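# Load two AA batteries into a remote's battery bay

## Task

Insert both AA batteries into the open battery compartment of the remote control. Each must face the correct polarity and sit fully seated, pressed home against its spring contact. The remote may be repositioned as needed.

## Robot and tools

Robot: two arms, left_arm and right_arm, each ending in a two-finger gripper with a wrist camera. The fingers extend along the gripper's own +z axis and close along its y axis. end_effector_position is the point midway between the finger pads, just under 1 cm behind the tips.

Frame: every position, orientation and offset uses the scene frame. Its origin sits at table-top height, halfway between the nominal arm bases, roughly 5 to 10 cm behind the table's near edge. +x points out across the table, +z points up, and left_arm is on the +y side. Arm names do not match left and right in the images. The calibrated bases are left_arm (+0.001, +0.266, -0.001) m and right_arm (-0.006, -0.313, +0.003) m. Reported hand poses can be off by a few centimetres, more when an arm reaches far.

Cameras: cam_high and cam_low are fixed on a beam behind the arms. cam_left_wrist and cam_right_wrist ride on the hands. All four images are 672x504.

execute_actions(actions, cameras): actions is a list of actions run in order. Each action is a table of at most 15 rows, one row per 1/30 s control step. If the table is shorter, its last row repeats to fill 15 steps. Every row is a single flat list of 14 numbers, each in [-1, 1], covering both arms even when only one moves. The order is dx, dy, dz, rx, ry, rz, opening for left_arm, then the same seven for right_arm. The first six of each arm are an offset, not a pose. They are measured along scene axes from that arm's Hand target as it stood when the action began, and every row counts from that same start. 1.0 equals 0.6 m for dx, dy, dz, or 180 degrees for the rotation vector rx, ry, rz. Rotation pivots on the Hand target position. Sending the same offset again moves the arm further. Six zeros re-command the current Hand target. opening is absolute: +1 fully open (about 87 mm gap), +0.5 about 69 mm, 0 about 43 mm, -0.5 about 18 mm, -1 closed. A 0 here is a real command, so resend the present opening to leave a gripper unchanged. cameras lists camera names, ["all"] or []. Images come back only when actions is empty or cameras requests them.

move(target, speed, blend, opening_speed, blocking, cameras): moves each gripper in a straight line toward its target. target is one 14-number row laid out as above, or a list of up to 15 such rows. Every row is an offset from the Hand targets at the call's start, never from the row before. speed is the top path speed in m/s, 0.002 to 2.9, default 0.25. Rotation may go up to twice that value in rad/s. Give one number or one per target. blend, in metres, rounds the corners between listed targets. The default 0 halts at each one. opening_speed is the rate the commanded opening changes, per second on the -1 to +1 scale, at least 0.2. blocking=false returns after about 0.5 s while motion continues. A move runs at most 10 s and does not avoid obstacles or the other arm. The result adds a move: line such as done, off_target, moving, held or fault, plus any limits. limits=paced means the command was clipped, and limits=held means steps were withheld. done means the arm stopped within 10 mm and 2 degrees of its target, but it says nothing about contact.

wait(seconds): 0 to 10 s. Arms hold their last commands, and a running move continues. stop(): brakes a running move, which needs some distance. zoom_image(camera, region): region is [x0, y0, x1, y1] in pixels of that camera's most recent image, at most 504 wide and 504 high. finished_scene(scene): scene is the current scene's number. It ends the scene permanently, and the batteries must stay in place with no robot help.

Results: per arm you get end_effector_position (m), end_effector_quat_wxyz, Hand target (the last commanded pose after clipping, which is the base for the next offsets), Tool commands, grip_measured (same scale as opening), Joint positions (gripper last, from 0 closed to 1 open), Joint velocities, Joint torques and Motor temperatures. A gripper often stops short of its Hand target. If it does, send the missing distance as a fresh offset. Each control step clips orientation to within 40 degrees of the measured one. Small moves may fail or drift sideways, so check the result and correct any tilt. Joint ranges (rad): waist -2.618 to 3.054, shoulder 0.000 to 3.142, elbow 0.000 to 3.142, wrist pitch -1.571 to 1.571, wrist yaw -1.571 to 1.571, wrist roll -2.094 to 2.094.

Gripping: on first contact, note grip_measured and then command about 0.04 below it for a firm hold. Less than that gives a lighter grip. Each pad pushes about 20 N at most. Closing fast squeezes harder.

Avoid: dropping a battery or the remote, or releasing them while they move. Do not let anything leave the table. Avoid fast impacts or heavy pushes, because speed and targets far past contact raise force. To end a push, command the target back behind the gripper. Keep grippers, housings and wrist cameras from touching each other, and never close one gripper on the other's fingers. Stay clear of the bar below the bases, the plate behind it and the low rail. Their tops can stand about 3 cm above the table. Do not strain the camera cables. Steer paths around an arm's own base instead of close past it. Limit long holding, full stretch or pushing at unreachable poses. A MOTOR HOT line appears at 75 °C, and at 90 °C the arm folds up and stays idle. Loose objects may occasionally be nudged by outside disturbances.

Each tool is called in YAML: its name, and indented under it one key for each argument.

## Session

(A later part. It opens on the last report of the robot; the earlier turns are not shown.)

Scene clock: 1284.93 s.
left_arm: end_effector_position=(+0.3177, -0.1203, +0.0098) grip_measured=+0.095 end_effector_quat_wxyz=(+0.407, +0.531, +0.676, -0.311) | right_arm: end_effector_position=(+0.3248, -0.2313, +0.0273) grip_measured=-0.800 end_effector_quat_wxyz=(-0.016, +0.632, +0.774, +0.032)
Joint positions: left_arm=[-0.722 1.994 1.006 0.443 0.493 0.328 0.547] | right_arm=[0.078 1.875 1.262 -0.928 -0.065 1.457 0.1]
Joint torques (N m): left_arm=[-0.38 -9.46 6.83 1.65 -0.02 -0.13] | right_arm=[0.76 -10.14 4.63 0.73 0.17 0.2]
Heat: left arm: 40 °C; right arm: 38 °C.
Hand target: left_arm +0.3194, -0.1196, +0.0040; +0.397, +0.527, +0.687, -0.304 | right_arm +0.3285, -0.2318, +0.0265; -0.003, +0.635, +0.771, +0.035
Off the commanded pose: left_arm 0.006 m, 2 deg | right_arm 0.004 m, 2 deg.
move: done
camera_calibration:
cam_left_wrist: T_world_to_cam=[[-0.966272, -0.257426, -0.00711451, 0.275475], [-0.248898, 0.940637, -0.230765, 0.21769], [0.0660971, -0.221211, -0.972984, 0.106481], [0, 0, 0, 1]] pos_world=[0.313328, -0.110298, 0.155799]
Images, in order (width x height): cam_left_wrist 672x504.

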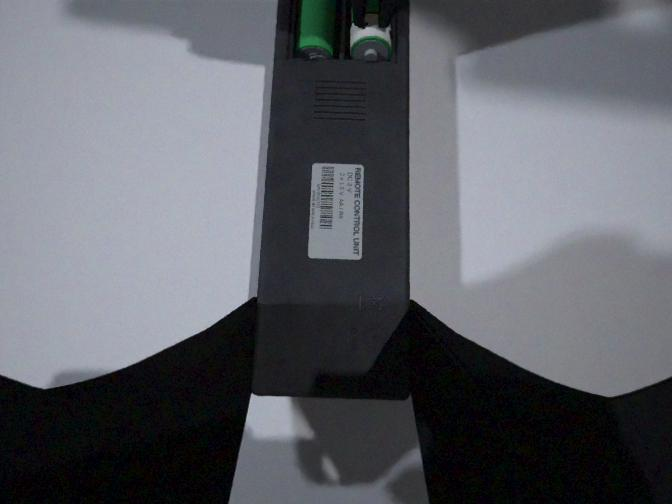

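move:
  target: [0,0,0,0,0,0,0.0,-0.008,-0.015,-0.055,0,0,0,-0.80]
  speed: 0.04
  cameras: ["cam_left_wrist","cam_right_wrist"]

zoom_image:
  camera: "cam_left_wrist"
  region: [260, 0, 420, 120]

zoom_image:
  camera: "cam_right_wrist"
  region: [240, 200, 440, 350]

Scene clock: 1291.03 s.
left_arm: end_effector_position=(+0.3177, -0.1203, +0.0098) grip_measured=+0.095 end_effector_quat_wxyz=(+0.407, +0.531, +0.676, -0.311) | right_arm: end_effector_position=(+0.3239, -0.2323, +0.0228) grip_measured=-0.799 end_effector_quat_wxyz=(-0.016, +0.635, +0.770, +0.060)
Joint positions: left_arm=[-0.722 1.994 1.006 0.443 0.493 0.328 0.547] | right_arm=[0.054 1.847 1.195 -0.852 -0.106 1.445 0.1]
Joint torques (N m): left_arm=[-0.4 -9.5 6.79 1.66 -0.02 -0.12] | right_arm=[0.5 -4.46 1.81 1.32 0.51 0.06]
Heat: left arm: 40 °C; right arm: 38 °C.
Hand target: left_arm +0.3194, -0.1196, +0.0040; +0.397, +0.527, +0.687, -0.304 | right_arm +0.3237, -0.2409, -0.0065; -0.003, +0.636, +0.771, +0.034
Off the commanded pose: left_arm 0.006 m, 2 deg | right_arm 0.030 m, 3 deg.
move: off_target (right_arm)
camera_calibration:
cam_left_wrist: T_world_to_cam=[[-0.966272, -0.257426, -0.00711451, 0.275475], [-0.248898, 0.940637, -0.230765, 0.21769], [0.0660971, -0.221211, -0.972984, 0.106481], [0, 0, 0, 1]] pos_world=[0.313328, -0.110298, 0.155799]
cam_right_wrist: T_world_to_cam=[[-0.978709, -0.188717, -0.0807091, 0.274041], [-0.172543, 0.543503, 0.821483, 0.184769], [-0.111162, 0.817919, -0.564493, 0.385865], [0, 0, 0, 1]] pos_world=[0.342981, -0.364313, 0.0881507]
Images, in order (width x height): cam_left_wrist 672x504, cam_right_wrist 672x504.

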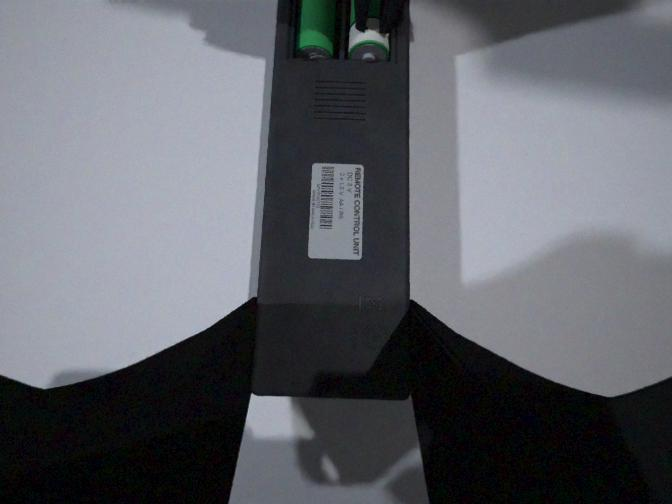

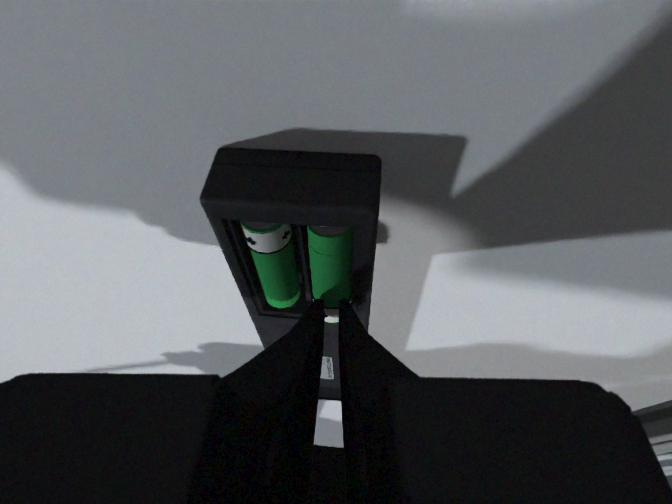

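Scaled by 3.150.

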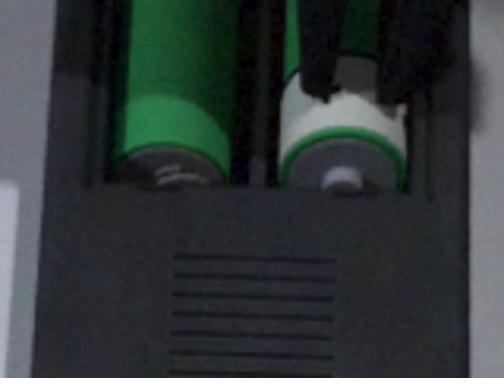

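Scaled by 2.520.

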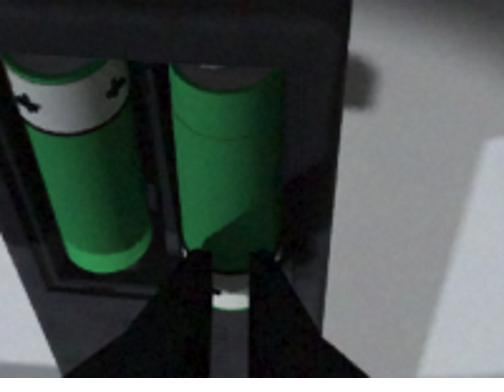

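move:
  target: [0,0,0,0,0,0,0.0,0,-0.006,-0.025,0,0,0,-0.80]
  speed: 0.04
  cameras: ["cam_left_wrist","cam_right_wrist"]

zoom_image:
  camera: "cam_left_wrist"
  region: [260, 0, 420, 120]

zoom_image:
  camera: "cam_right_wrist"
  region: [240, 200, 440, 350]

Scene clock: 1300.87 s.
left_arm: end_effector_position=(+0.3177, -0.1203, +0.0098) grip_measured=+0.095 end_effector_quat_wxyz=(+0.407, +0.531, +0.676, -0.311) | right_arm: end_effector_position=(+0.3237, -0.2326, +0.0223) grip_measured=-0.799 end_effector_quat_wxyz=(-0.020, +0.633, +0.770, +0.075)
Joint positions: left_arm=[-0.722 1.994 1.006 0.443 0.493 0.328 0.547] | right_arm=[0.039 1.838 1.173 -0.825 -0.134 1.43 0.1]
Joint torques (N m): left_arm=[-0.36 -9.48 6.82 1.66 -0.02 -0.13] | right_arm=[0.77 -1.69 0.96 1.59 0.76 0.07]
Heat: left arm: 40 °C; right arm: 36 °C.
Hand target: left_arm +0.3194, -0.1196, +0.0040; +0.397, +0.527, +0.687, -0.304 | right_arm +0.3238, -0.2445, -0.0215; -0.003, +0.635, +0.771, +0.035
Off the commanded pose: left_arm 0.006 m, 2 deg | right_arm 0.045 m, 5 deg.
move: off_target (right_arm)
camera_calibration:
cam_left_wrist: T_world_to_cam=[[-0.966272, -0.257426, -0.00711451, 0.275475], [-0.248898, 0.940637, -0.230765, 0.21769], [0.0660971, -0.221211, -0.972984, 0.106481], [0, 0, 0, 1]] pos_world=[0.313328, -0.110298, 0.155799]
cam_right_wrist: T_world_to_cam=[[-0.977052, -0.18823, -0.0996963, 0.273749], [-0.185267, 0.520047, 0.833803, 0.183631], [-0.1051, 0.833139, -0.542986, 0.386863], [0, 0, 0, 1]] pos_world=[0.342147, -0.36628, 0.0842407]
Images, in order (width x height): cam_left_wrist 672x504, cam_right_wrist 672x504.

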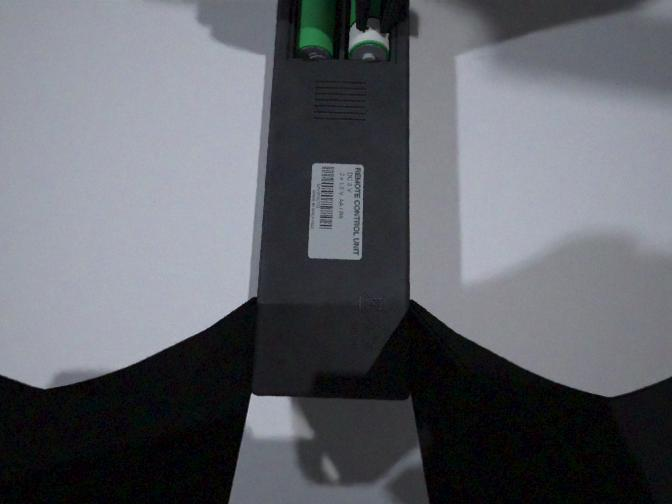

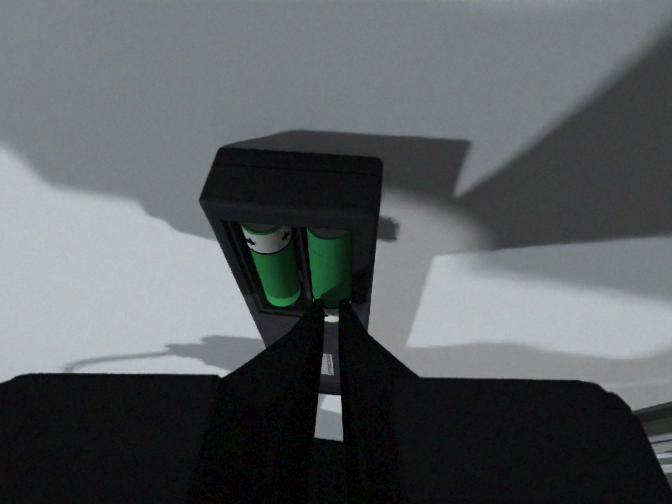

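Scaled by 3.150.

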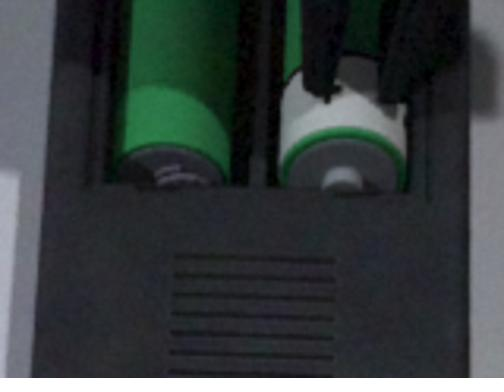

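Scaled by 2.520.

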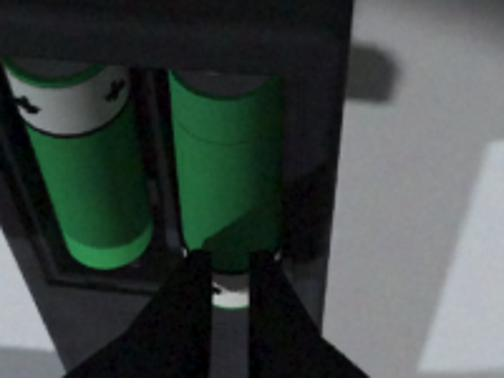

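move:
  target: [0,0,0,0,0,0,0.0,0.003,-0.025,-0.012,0,0,0,-0.80]
  speed: 0.04
  cameras: ["cam_left_wrist","cam_right_wrist"]

zoom_image:
  camera: "cam_left_wrist"
  region: [260, 0, 420, 120]

zoom_image:
  camera: "cam_right_wrist"
  region: [240, 200, 440, 350]

Scene clock: 1341.70 s.
left_arm: end_effector_position=(+0.3189, -0.1201, +0.0100) grip_measured=+0.095 end_effector_quat_wxyz=(+0.408, +0.529, +0.677, -0.309) | right_arm: end_effector_position=(+0.3265, -0.2354, +0.0197) grip_measured=-0.798 end_effector_quat_wxyz=(-0.030, +0.628, +0.772, +0.099)
Joint positions: left_arm=[-0.722 1.994 1.008 0.442 0.487 0.327 0.547] | right_arm=[0.005 1.847 1.158 -0.791 -0.187 1.388 0.101]
Joint torques (N m): left_arm=[-0.39 -9.47 6.69 1.65 0.05 -0.11] | right_arm=[-0.31 -1.2 1.83 1.42 1.18 -0.01]
Motor temperatures (°C): left_arm=[23 40 38 31 19 20 21] | right_arm=[23 32 28 24 20 21 23]
Heat: left arm: 40 °C; right arm: 32 °C.
Hand target: left_arm +0.3195, -0.1196, +0.0041; +0.397, +0.527, +0.687, -0.304 | right_arm +0.3256, -0.2595, -0.0287; -0.003, +0.635, +0.771, +0.035
Off the commanded pose: left_arm 0.006 m, 2 deg | right_arm 0.054 m, 8 deg.
move: off_target (right_arm)
camera_calibration:
cam_left_wrist: T_world_to_cam=[[-0.964683, -0.263262, -0.00889303, 0.275443], [-0.254249, 0.939422, -0.229877, 0.219461], [0.0688724, -0.219498, -0.973179, 0.105945], [0, 0, 0, 1]] pos_world=[0.314217, -0.110398, 0.156002]
cam_right_wrist: T_world_to_cam=[[-0.973165, -0.193439, -0.124625, 0.273685], [-0.204166, 0.476034, 0.855399, 0.183246], [-0.106142, 0.857888, -0.502754, 0.393519], [0, 0, 0, 1]] pos_world=[0.345522, -0.371886, 0.0752021]
Images, in order (width x height): cam_left_wrist 672x504, cam_right_wrist 672x504.

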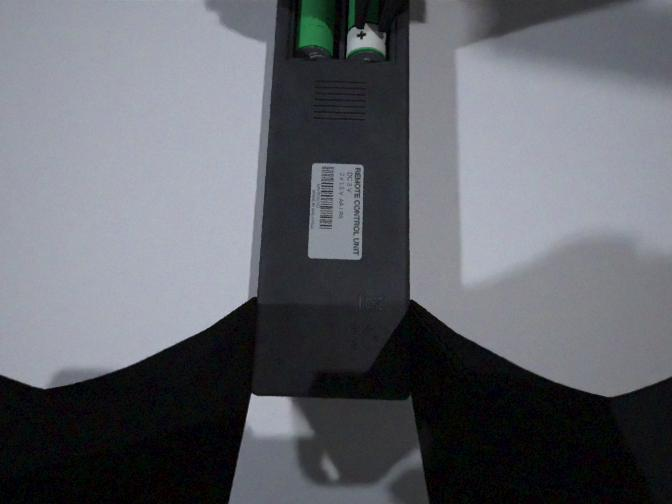

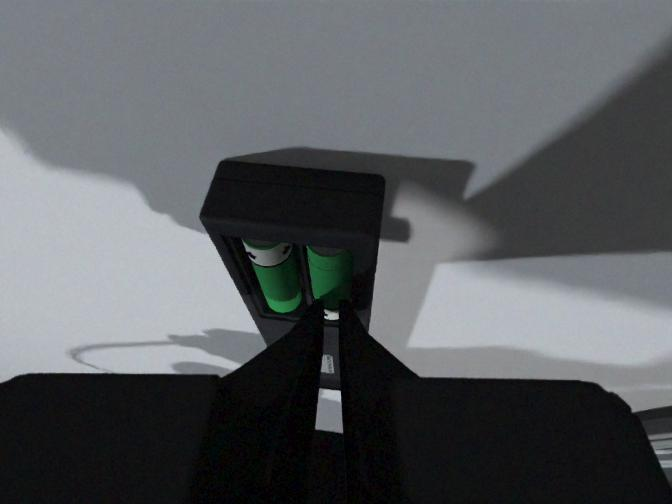

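Scaled by 3.150.

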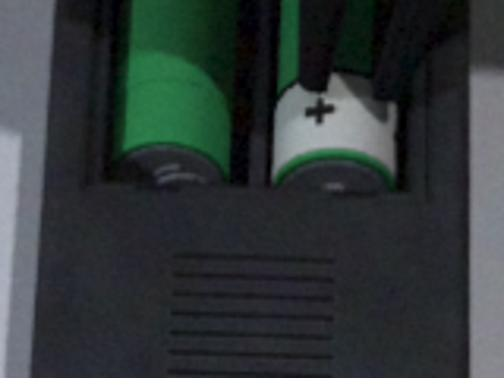

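Scaled by 2.520.

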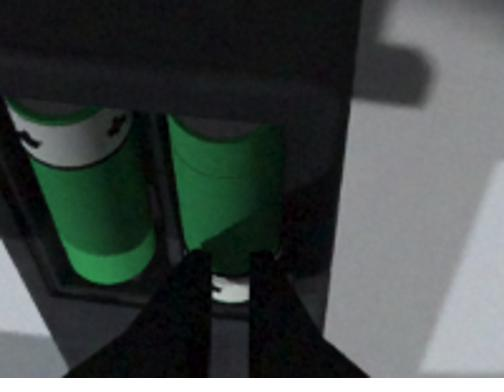

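move:
  target:
    - [0,0,0,0,0,0,0.0,0.0015,0.038,0.078,0,0,0,-0.80]
    - [0,0,0,0,0,0,0.0,0.004,0.038,0.15,0,0,0,-0.80]
  speed: 0.06
  cameras: ["cam_left_wrist","cam_right_wrist"]

zoom_image:
  camera: "cam_left_wrist"
  region: [260, 0, 420, 120]

zoom_image:
  camera: "cam_right_wrist"
  region: [200, 140, 400, 290]

Scene clock: 1356.87 s.
left_arm: end_effector_position=(+0.3189, -0.1201, +0.0100) grip_measured=+0.095 end_effector_quat_wxyz=(+0.408, +0.529, +0.677, -0.308) | right_arm: end_effector_position=(+0.3210, -0.2366, +0.0471) grip_measured=-0.800 end_effector_quat_wxyz=(-0.021, +0.633, +0.774, +0.027)
Joint positions: left_arm=[-0.722 1.994 1.008 0.442 0.487 0.327 0.547] | right_arm=[0.063 1.847 1.309 -1.018 -0.066 1.443 0.1]
Joint torques (N m): left_arm=[-0.39 -9.47 6.72 1.67 0.06 -0.11] | right_arm=[0.84 -11.79 8.08 0.24 0.16 0.2]
Heat: left arm: 40 °C; right arm: 31 °C.
Hand target: left_arm +0.3195, -0.1196, +0.0041; +0.397, +0.527, +0.687, -0.304 | right_arm +0.3279, -0.2366, +0.0613; -0.003, +0.635, +0.771, +0.035
Off the commanded pose: left_arm 0.006 m, 2 deg | right_arm 0.016 m, 2 deg.
move: off_target (right_arm)
camera_calibration:
cam_left_wrist: T_world_to_cam=[[-0.964613, -0.263513, -0.00905985, 0.275542], [-0.25446, 0.939375, -0.229838, 0.219447], [0.0690759, -0.219399, -0.973187, 0.105908], [0, 0, 0, 1]] pos_world=[0.314316, -0.110298, 0.156002]
cam_right_wrist: T_world_to_cam=[[-0.979427, -0.200366, -0.0239969, 0.267226], [-0.137896, 0.577708, 0.804511, 0.164323], [-0.147334, 0.791269, -0.593453, 0.409464], [0, 0, 0, 1]] pos_world=[0.344716, -0.365384, 0.11721]
Images, in order (width x height): cam_left_wrist 672x504, cam_right_wrist 672x504.

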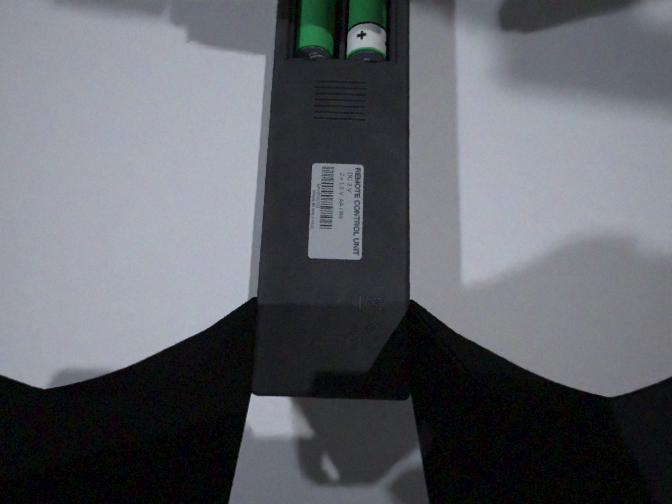

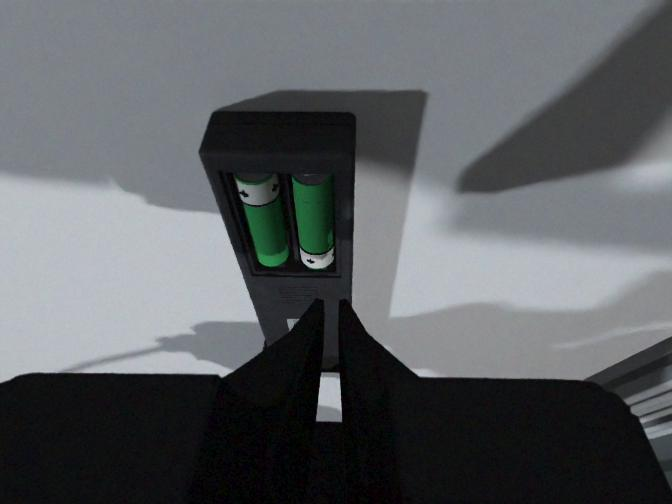

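Scaled by 3.150.

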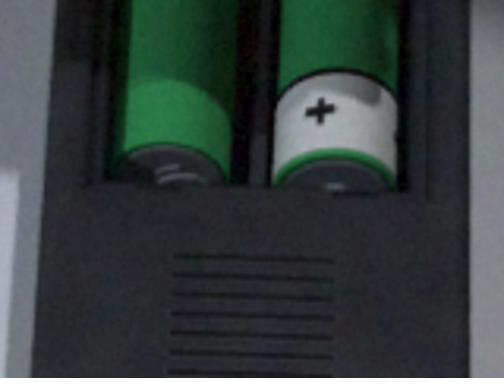

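Scaled by 2.520.

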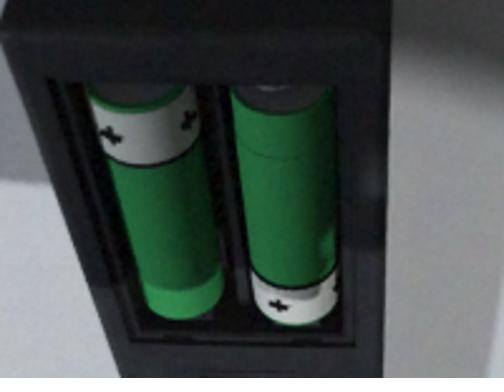

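zoom_image:
  camera: "cam_right_wrist"
  region: [215, 155, 365, 225]

zoom_image:
  camera: "cam_right_wrist"
  region: [225, 220, 365, 290]

zoom_image:
  camera: "cam_left_wrist"
  region: [280, 0, 420, 70]

Scaled by 3.360.

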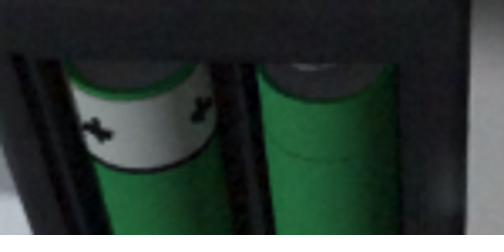

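Scaled by 3.600.

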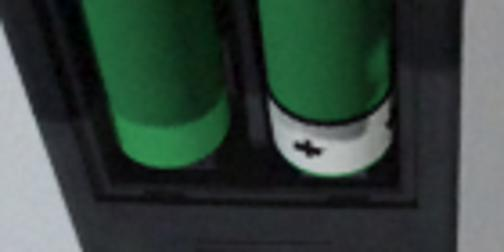

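Scaled by 3.600.

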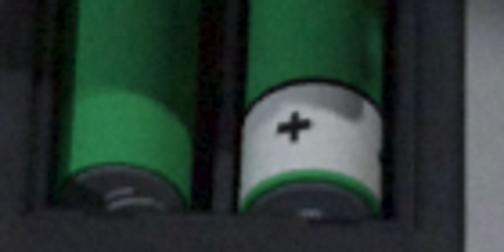

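wait:
  seconds: 0.1
  cameras: ["cam_high", "cam_low"]

Scene clock: 1378.27 s.
left_arm: end_effector_position=(+0.3189, -0.1201, +0.0100) grip_measured=+0.095 end_effector_quat_wxyz=(+0.408, +0.529, +0.677, -0.308) | right_arm: end_effector_position=(+0.3209, -0.2366, +0.0471) grip_measured=-0.800 end_effector_quat_wxyz=(-0.022, +0.633, +0.774, +0.027)
Joint positions: left_arm=[-0.722 1.994 1.008 0.442 0.487 0.327 0.547] | right_arm=[0.063 1.847 1.309 -1.018 -0.066 1.443 0.1]
Joint torques (N m): left_arm=[-0.38 -9.5 6.74 1.65 0.06 -0.1] | right_arm=[0.84 -11.79 8.08 0.23 0.16 0.2]
Heat: left arm: 40 °C; right arm: 34 °C.
Hand target: left_arm +0.3195, -0.1196, +0.0041; +0.397, +0.527, +0.687, -0.304 | right_arm +0.3279, -0.2366, +0.0613; -0.003, +0.635, +0.771, +0.035
Tool commands: left_gripper/opening=+0.0 right_gripper/opening=-0.8
Off the commanded pose: left_arm 0.006 m, 2 deg | right_arm 0.016 m, 2 deg.
wait: 0.10 s; at rest from the start
Images, in order (width x height): cam_high 672x504, cam_low 672x504.

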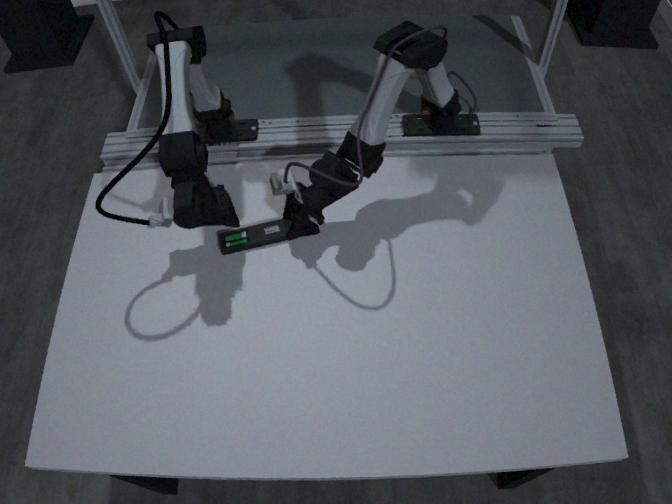

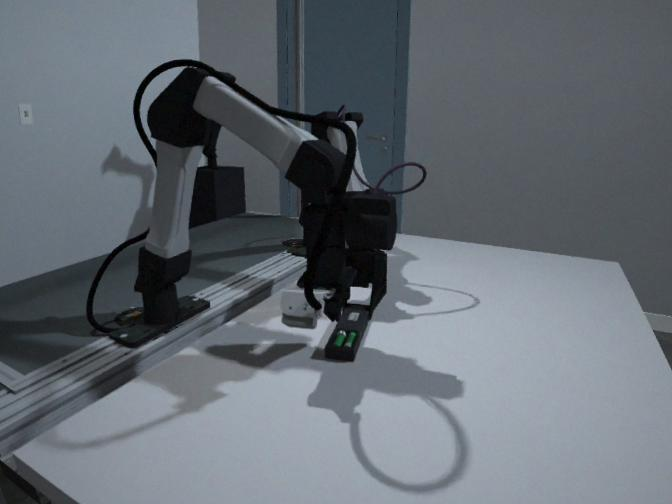

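zoom_image:
  camera: "cam_low"
  region: [315, 300, 390, 370]

zoom_image:
  camera: "cam_high"
  region: [205, 210, 285, 270]

Scaled by 6.720.

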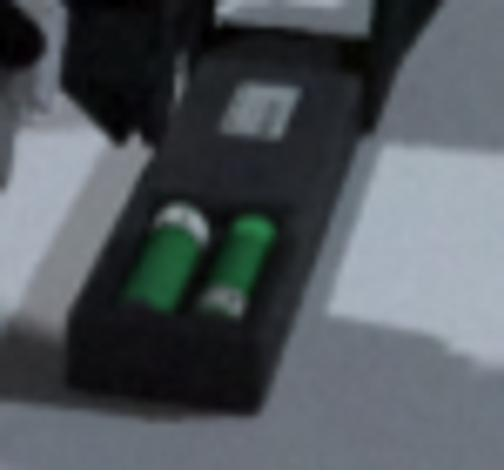

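Scaled by 6.300.

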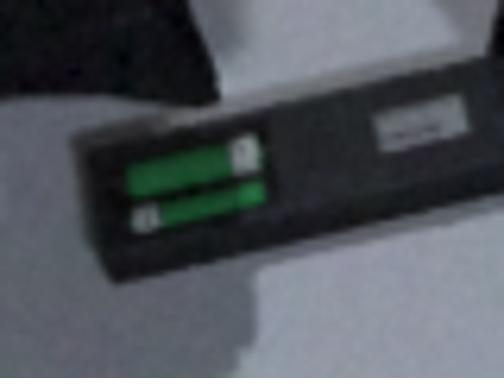

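move:
  target: [0,0,0,0,0,0,0.0,0.011,-0.0407,-0.012,0,0,0,-0.80]
  speed: 0.06
  cameras: ["cam_right_wrist"]

zoom_image:
  camera: "cam_right_wrist"
  region: [240, 190, 440, 340]

Scene clock: 1402.80 s.
left_arm: end_effector_position=(+0.3189, -0.1201, +0.0100) grip_measured=+0.095 end_effector_quat_wxyz=(+0.408, +0.529, +0.677, -0.308) | right_arm: end_effector_position=(+0.3259, -0.2582, +0.0490) grip_measured=-0.800 end_effector_quat_wxyz=(-0.016, +0.637, +0.770, +0.031)
Joint positions: left_arm=[-0.722 1.994 1.008 0.442 0.487 0.327 0.547] | right_arm=[-0.001 1.847 1.318 -1.018 -0.065 1.392 0.1]
Joint torques (N m): left_arm=[-0.38 -9.47 6.71 1.66 0.06 -0.1] | right_arm=[-0.01 -9.02 8.14 0.44 0.13 -0.02]
Heat: left arm: 40 °C; right arm: 35 °C.
Hand target: left_arm +0.3195, -0.1196, +0.0041; +0.397, +0.527, +0.687, -0.304 | right_arm +0.3346, -0.2611, +0.0541; -0.003, +0.635, +0.771, +0.035
Off the commanded pose: left_arm 0.006 m, 2 deg | right_arm 0.010 m, 2 deg.
move: done
camera_calibration:
cam_right_wrist: T_world_to_cam=[[-0.981554, -0.187906, -0.0352586, 0.272146], [-0.13995, 0.580541, 0.802114, 0.177423], [-0.130253, 0.792252, -0.59613, 0.423149], [0, 0, 0, 1]] pos_world=[0.347072, -0.387105, 0.119534]
Images, in order (width x height): cam_right_wrist 672x504.

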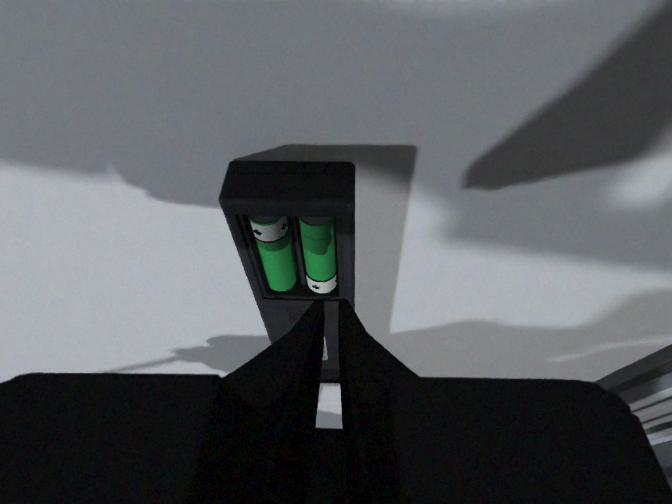

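Scaled by 2.520.

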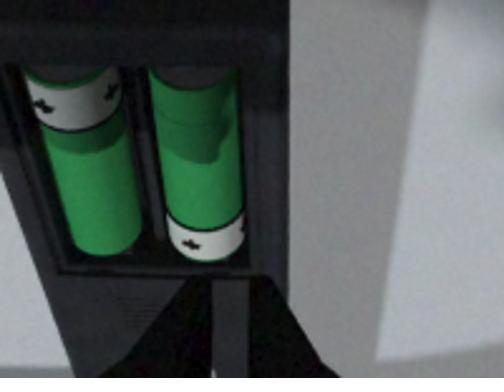

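move:
  target: [0,0,0,0,0,0,0.0,0.0,0.002,-0.045,0,0,0,-0.80]
  speed: 0.06
  cameras: ["cam_right_wrist"]

zoom_image:
  camera: "cam_right_wrist"
  region: [240, 190, 440, 340]

Scene clock: 1409.33 s.
left_arm: end_effector_position=(+0.3189, -0.1201, +0.0100) grip_measured=+0.095 end_effector_quat_wxyz=(+0.408, +0.529, +0.677, -0.308) | right_arm: end_effector_position=(+0.3323, -0.2581, +0.0324) grip_measured=-0.800 end_effector_quat_wxyz=(-0.008, +0.637, +0.770, +0.038)
Joint positions: left_arm=[-0.722 1.994 1.008 0.442 0.487 0.327 0.547] | right_arm=[-0.001 1.871 1.28 -0.935 -0.065 1.392 0.1]
Joint torques (N m): left_arm=[-0.36 -9.47 6.71 1.66 0.06 -0.11] | right_arm=[0.27 -8.31 5.3 0.68 0.13 0.02]
Heat: left arm: 40 °C; right arm: 35 °C.
Hand target: left_arm +0.3195, -0.1196, +0.0041; +0.397, +0.527, +0.687, -0.304 | right_arm +0.3345, -0.2599, +0.0271; -0.003, +0.635, +0.771, +0.035
Off the commanded pose: left_arm 0.006 m, 2 deg | right_arm 0.006 m, 1 deg.
move: done
camera_calibration:
cam_right_wrist: T_world_to_cam=[[-0.980486, -0.188242, -0.0566765, 0.278058], [-0.157602, 0.580335, 0.798982, 0.197461], [-0.117511, 0.792323, -0.598678, 0.409874], [0, 0, 0, 1]] pos_world=[0.351917, -0.387004, 0.103374]
Images, in order (width x height): cam_right_wrist 672x504.

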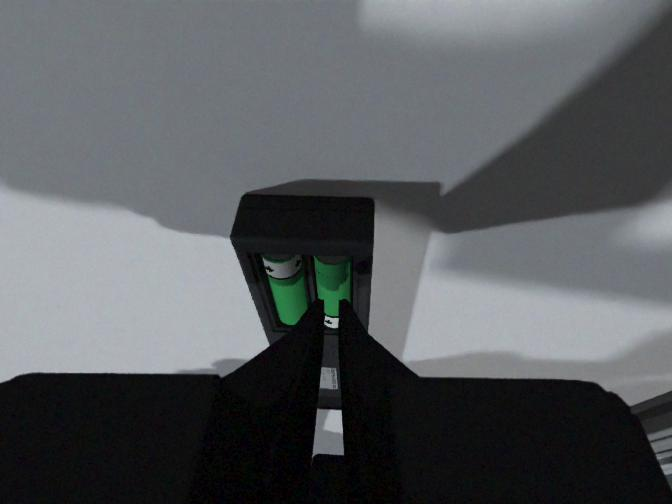

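Scaled by 2.520.

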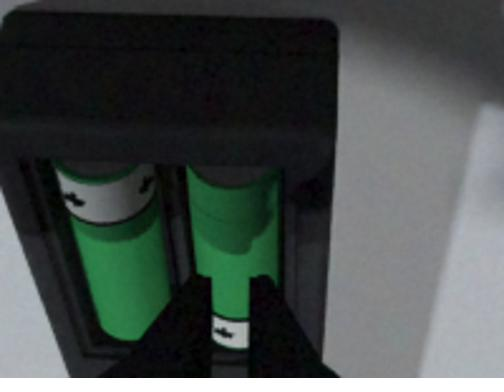

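move:
  target: [0,0,0,0,0,0,0.0,-0.004,-0.004,-0.062,0,0,0,-0.80]
  speed: 0.04
  cameras: ["cam_right_wrist"]

zoom_image:
  camera: "cam_right_wrist"
  region: [240, 190, 440, 340]

Scene clock: 1416.53 s.
left_arm: end_effector_position=(+0.3190, -0.1200, +0.0100) grip_measured=+0.095 end_effector_quat_wxyz=(+0.408, +0.529, +0.677, -0.308) | right_arm: end_effector_position=(+0.3304, -0.2583, +0.0212) grip_measured=-0.800 end_effector_quat_wxyz=(-0.011, +0.636, +0.770, +0.051)
Joint positions: left_arm=[-0.722 1.994 1.008 0.442 0.486 0.326 0.547] | right_arm=[-0.015 1.872 1.227 -0.869 -0.091 1.379 0.1]
Joint torques (N m): left_arm=[-0.4 -9.47 6.71 1.66 0.07 -0.11] | right_arm=[0.87 -4.05 1.63 1.47 0.39 0.08]
Heat: left arm: 40 °C; right arm: 35 °C.
Hand target: left_arm +0.3195, -0.1196, +0.0041; +0.397, +0.527, +0.687, -0.304 | right_arm +0.3322, -0.2622, -0.0101; -0.003, +0.635, +0.771, +0.035
Off the commanded pose: left_arm 0.006 m, 2 deg | right_arm 0.032 m, 2 deg.
move: off_target (right_arm)
camera_calibration:
cam_right_wrist: T_world_to_cam=[[-0.979606, -0.186816, -0.0739676, 0.275967], [-0.168041, 0.559921, 0.811326, 0.204262], [-0.110152, 0.80721, -0.579895, 0.404174], [0, 0, 0, 1]] pos_world=[0.349184, -0.389069, 0.0890681]
Images, in order (width x height): cam_right_wrist 672x504.

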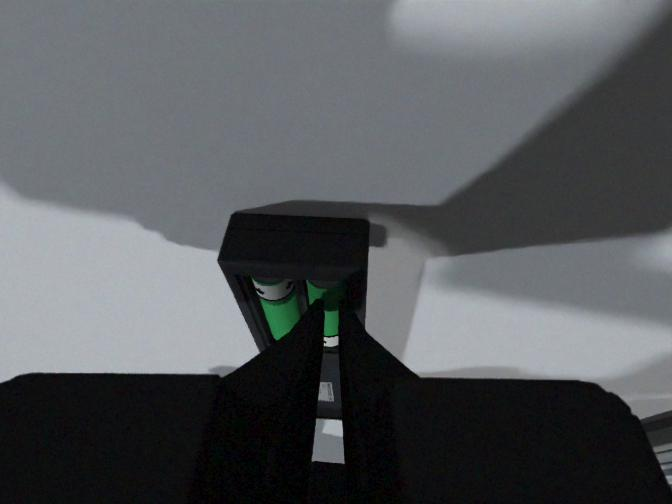

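Scaled by 2.520.

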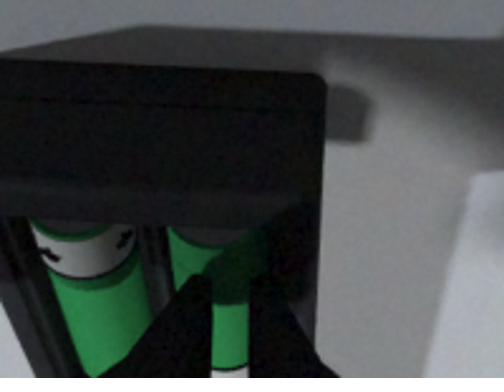

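move:
  target: [0,0,0,0,0,0,0.0,0.0,-0.012,-0.035,0,0,0,-0.80]
  speed: 0.04
  cameras: ["cam_right_wrist"]

zoom_image:
  camera: "cam_right_wrist"
  region: [240, 190, 440, 340]

Scene clock: 1421.03 s.
left_arm: end_effector_position=(+0.3190, -0.1200, +0.0100) grip_measured=+0.095 end_effector_quat_wxyz=(+0.408, +0.529, +0.677, -0.308) | right_arm: end_effector_position=(+0.3298, -0.2588, +0.0195) grip_measured=-0.800 end_effector_quat_wxyz=(-0.018, +0.634, +0.769, +0.074)
Joint positions: left_arm=[-0.722 1.994 1.008 0.442 0.486 0.326 0.547] | right_arm=[-0.039 1.863 1.196 -0.832 -0.137 1.354 0.1]
Joint torques (N m): left_arm=[-0.4 -9.47 6.72 1.66 0.07 -0.11] | right_arm=[1.02 -0.47 0.68 1.82 0.73 0.08]
Heat: left arm: 40 °C; right arm: 35 °C.
Hand target: left_arm +0.3195, -0.1196, +0.0041; +0.397, +0.527, +0.687, -0.304 | right_arm +0.3322, -0.2694, -0.0311; -0.003, +0.635, +0.771, +0.035
Off the commanded pose: left_arm 0.006 m, 2 deg | right_arm 0.052 m, 5 deg.
move: off_target (right_arm)
camera_calibration:
cam_right_wrist: T_world_to_cam=[[-0.977423, -0.186028, -0.100188, 0.275224], [-0.184876, 0.523399, 0.83179, 0.201461], [-0.102297, 0.831533, -0.545974, 0.406514], [0, 0, 0, 1]] pos_world=[0.347841, -0.392276, 0.0819471]
Images, in order (width x height): cam_right_wrist 672x504.

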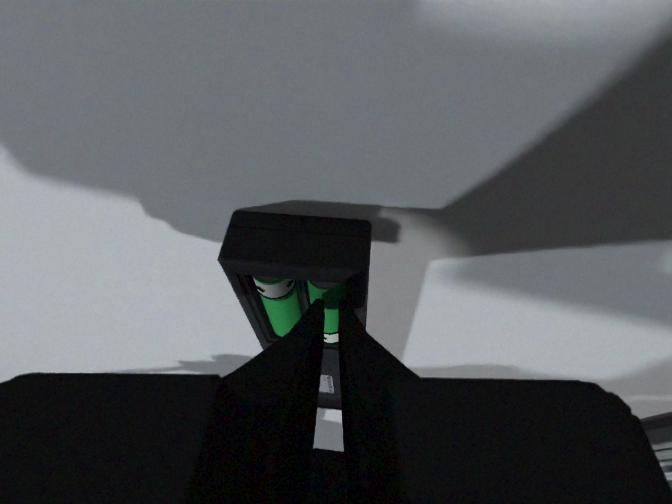

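Scaled by 2.520.

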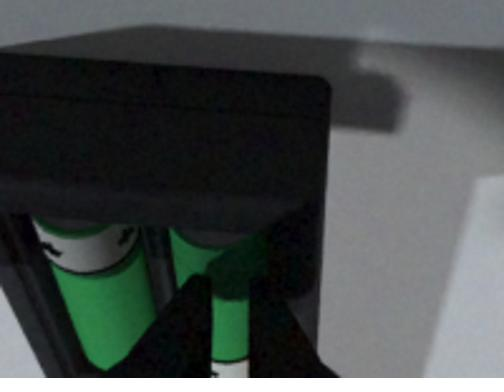

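move:
  target:
    - [0,0,0,0,0,0,0.0,-0.004,0.016,0.083,0,0,0,-0.80]
    - [0,0,0,0,0,0,0.0,0,0.016,0.25,0,0,0,-0.80]
  speed: [0.06,0.12]
  cameras: ["cam_left_wrist","cam_right_wrist"]

zoom_image:
  camera: "cam_left_wrist"
  region: [260, 0, 420, 120]

zoom_image:
  camera: "cam_right_wrist"
  region: [200, 140, 400, 290]

Scene clock: 1438.57 s.
left_arm: end_effector_position=(+0.3190, -0.1200, +0.0100) grip_measured=+0.095 end_effector_quat_wxyz=(+0.408, +0.529, +0.677, -0.308) | right_arm: end_effector_position=(+0.3286, -0.2601, +0.1018) grip_measured=-0.800 end_effector_quat_wxyz=(-0.024, +0.633, +0.773, +0.026)
Joint positions: left_arm=[-0.722 1.994 1.008 0.442 0.486 0.326 0.547] | right_arm=[-0.008 1.838 1.518 -1.247 -0.068 1.374 0.1]
Joint torques (N m): left_arm=[-0.39 -9.47 6.72 1.66 0.06 -0.11] | right_arm=[0.96 -12.67 8.18 0.21 0.15 0.2]
Heat: left arm: 40 °C; right arm: 33 °C.
Hand target: left_arm +0.3195, -0.1196, +0.0041; +0.397, +0.527, +0.687, -0.304 | right_arm +0.3322, -0.2599, +0.1189; -0.003, +0.635, +0.771, +0.035
Off the commanded pose: left_arm 0.006 m, 2 deg | right_arm 0.017 m, 3 deg.
move: off_target (right_arm)
camera_calibration:
cam_left_wrist: T_world_to_cam=[[-0.964488, -0.263977, -0.00888166, 0.275423], [-0.254959, 0.939267, -0.229726, 0.219575], [0.0689848, -0.219304, -0.973215, 0.105952], [0, 0, 0, 1]] pos_world=[0.314316, -0.110298, 0.156002]
cam_right_wrist: T_world_to_cam=[[-0.979887, -0.198688, -0.0185674, 0.271239], [-0.132274, 0.577035, 0.805937, 0.132781], [-0.149416, 0.792183, -0.591711, 0.462346], [0, 0, 0, 1]] pos_world=[0.352429, -0.38899, 0.171598]
Images, in order (width x height): cam_left_wrist 672x504, cam_right_wrist 672x504.

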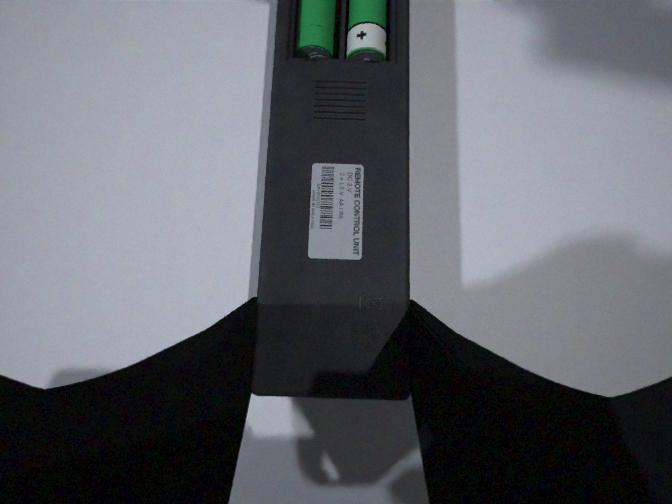

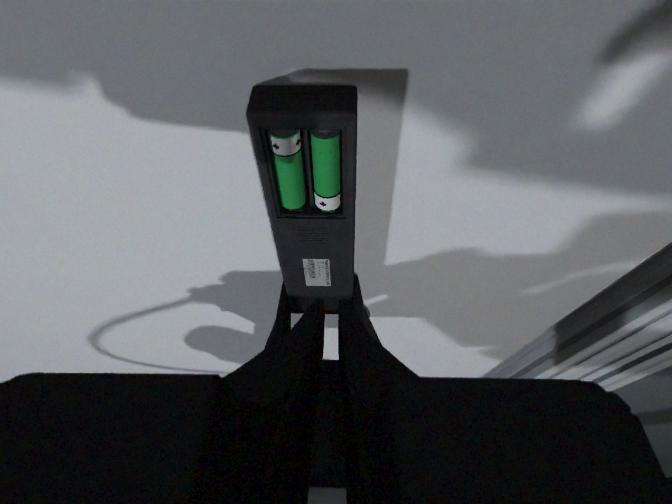

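Scaled by 3.150.

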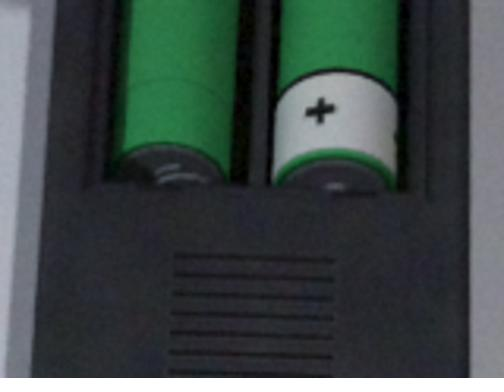

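Scaled by 2.520.

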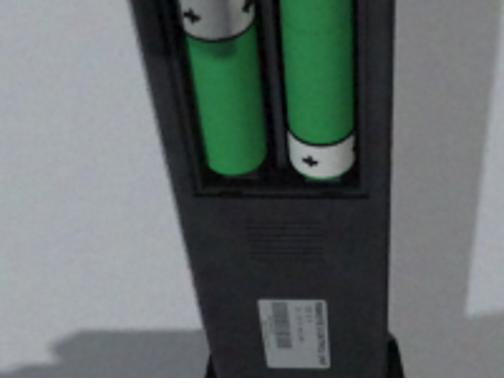

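move:
  target:
    - [0,0,0.004,0,0,0,1.0,0,0,0,0,0,0,-0.80]
    - [-0.023,0.085,0.055,0,0,0,1.0,-0.02,-0.05,0.08,0,0,0,-0.80]
    - [-0.05,0.16,0.2,0,0,0,1.0,-0.05,-0.12,0.15,0,0,0,-0.80]
  speed: [0.06,0.08,0.15]
  opening_speed: 0.7
  blend: [0,0.01,0]
  cameras: ["all"]

zoom_image:
  camera: "cam_low"
  region: [315, 300, 390, 370]

zoom_image:
  camera: "cam_left_wrist"
  region: [230, 0, 430, 150]

zoom_image:
  camera: "cam_right_wrist"
  region: [200, 50, 400, 200]

Scene clock: 1452.80 s.
left_arm: end_effector_position=(+0.2873, -0.0232, +0.1124) grip_measured=+1.000 end_effector_quat_wxyz=(+0.389, +0.523, +0.696, -0.301) | right_arm: end_effector_position=(+0.3045, -0.3318, +0.1924) grip_measured=-0.800 end_effector_quat_wxyz=(+0.001, +0.639, +0.768, +0.039)
Joint positions: left_arm=[-0.565 1.476 0.908 -0.076 0.595 0.42 1] | right_arm=[-0.231 1.749 1.774 -1.549 -0.068 1.168 0.1]
Joint torques (N m): left_arm=[0.61 -7.95 8.06 1.67 0.49 0.06] | right_arm=[-0.06 -11.3 7.87 0.31 -0.02 -0.03]
Heat: left arm: 41 °C; right arm: 36 °C.
Hand target: left_arm +0.2895, -0.0235, +0.1241; +0.397, +0.527, +0.687, -0.304 | right_arm +0.3022, -0.3319, +0.2089; -0.003, +0.635, +0.771, +0.035
Off the commanded pose: left_arm 0.012 m, 1 deg | right_arm 0.017 m, 1 deg.
joint sent to its limit (right arm) — joint 4 (wrist pitch), lower limit. The joint targets are off in orientation, not in position.
move: off_target (left_arm, right_arm)
camera_calibration:
cam_left_wrist: T_world_to_cam=[[-0.958384, -0.285027, 0.0161275, 0.266385], [-0.282998, 0.941091, -0.185092, 0.147214], [0.0375787, -0.181954, -0.982589, 0.239971], [0, 0, 0, 1]] pos_world=[0.287943, -0.0189512, 0.258745]
cam_right_wrist: T_world_to_cam=[[-0.980715, -0.182312, -0.0704376, 0.25071], [-0.16626, 0.588745, 0.791035, 0.115024], [-0.102745, 0.787491, -0.607702, 0.556426], [0, 0, 0, 1]] pos_world=[0.322169, -0.460192, 0.264812]

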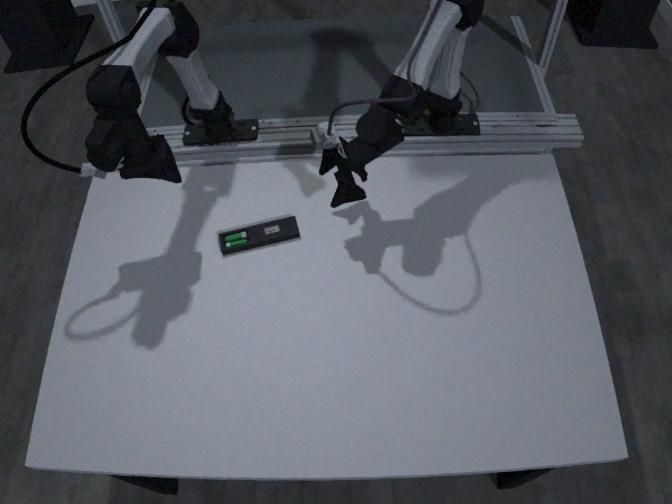

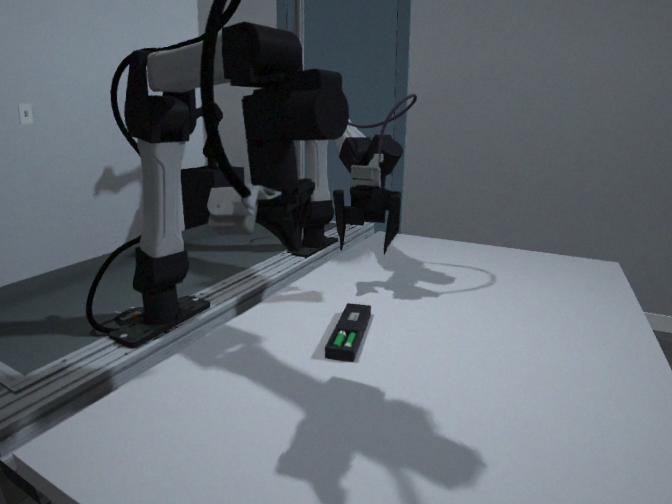

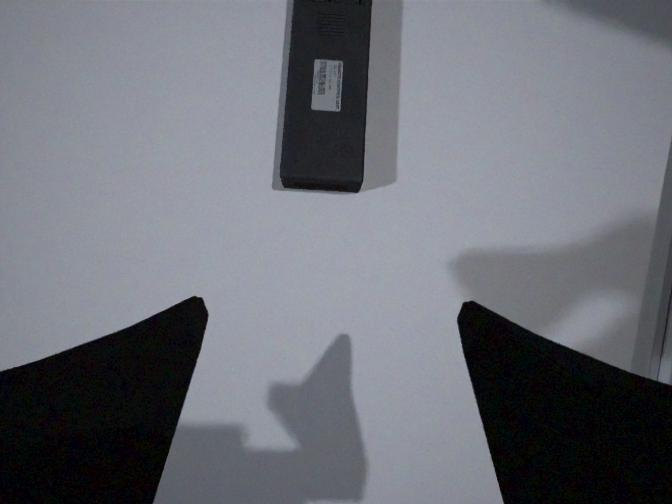

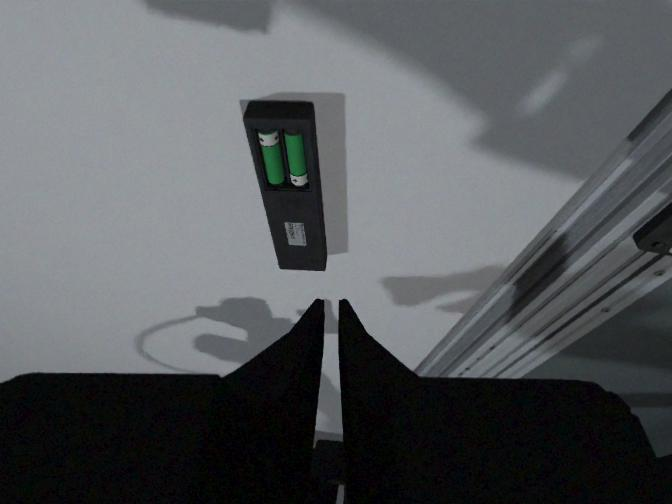

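Scaled by 6.720.

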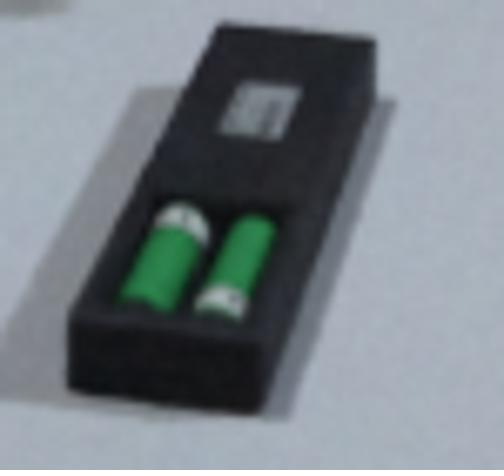

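Scaled by 2.520.

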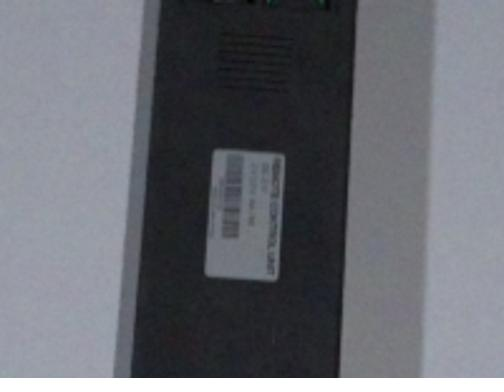

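Scaled by 2.520.

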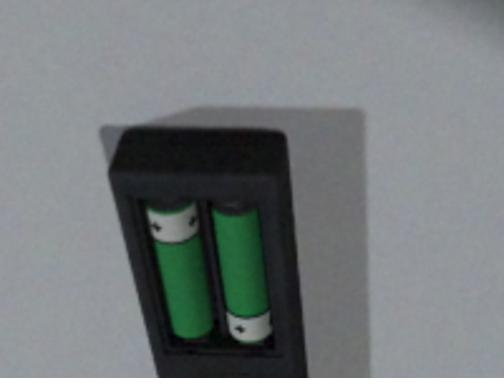

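finished_scene:
  scene: 2

The scene is finished: the task was done.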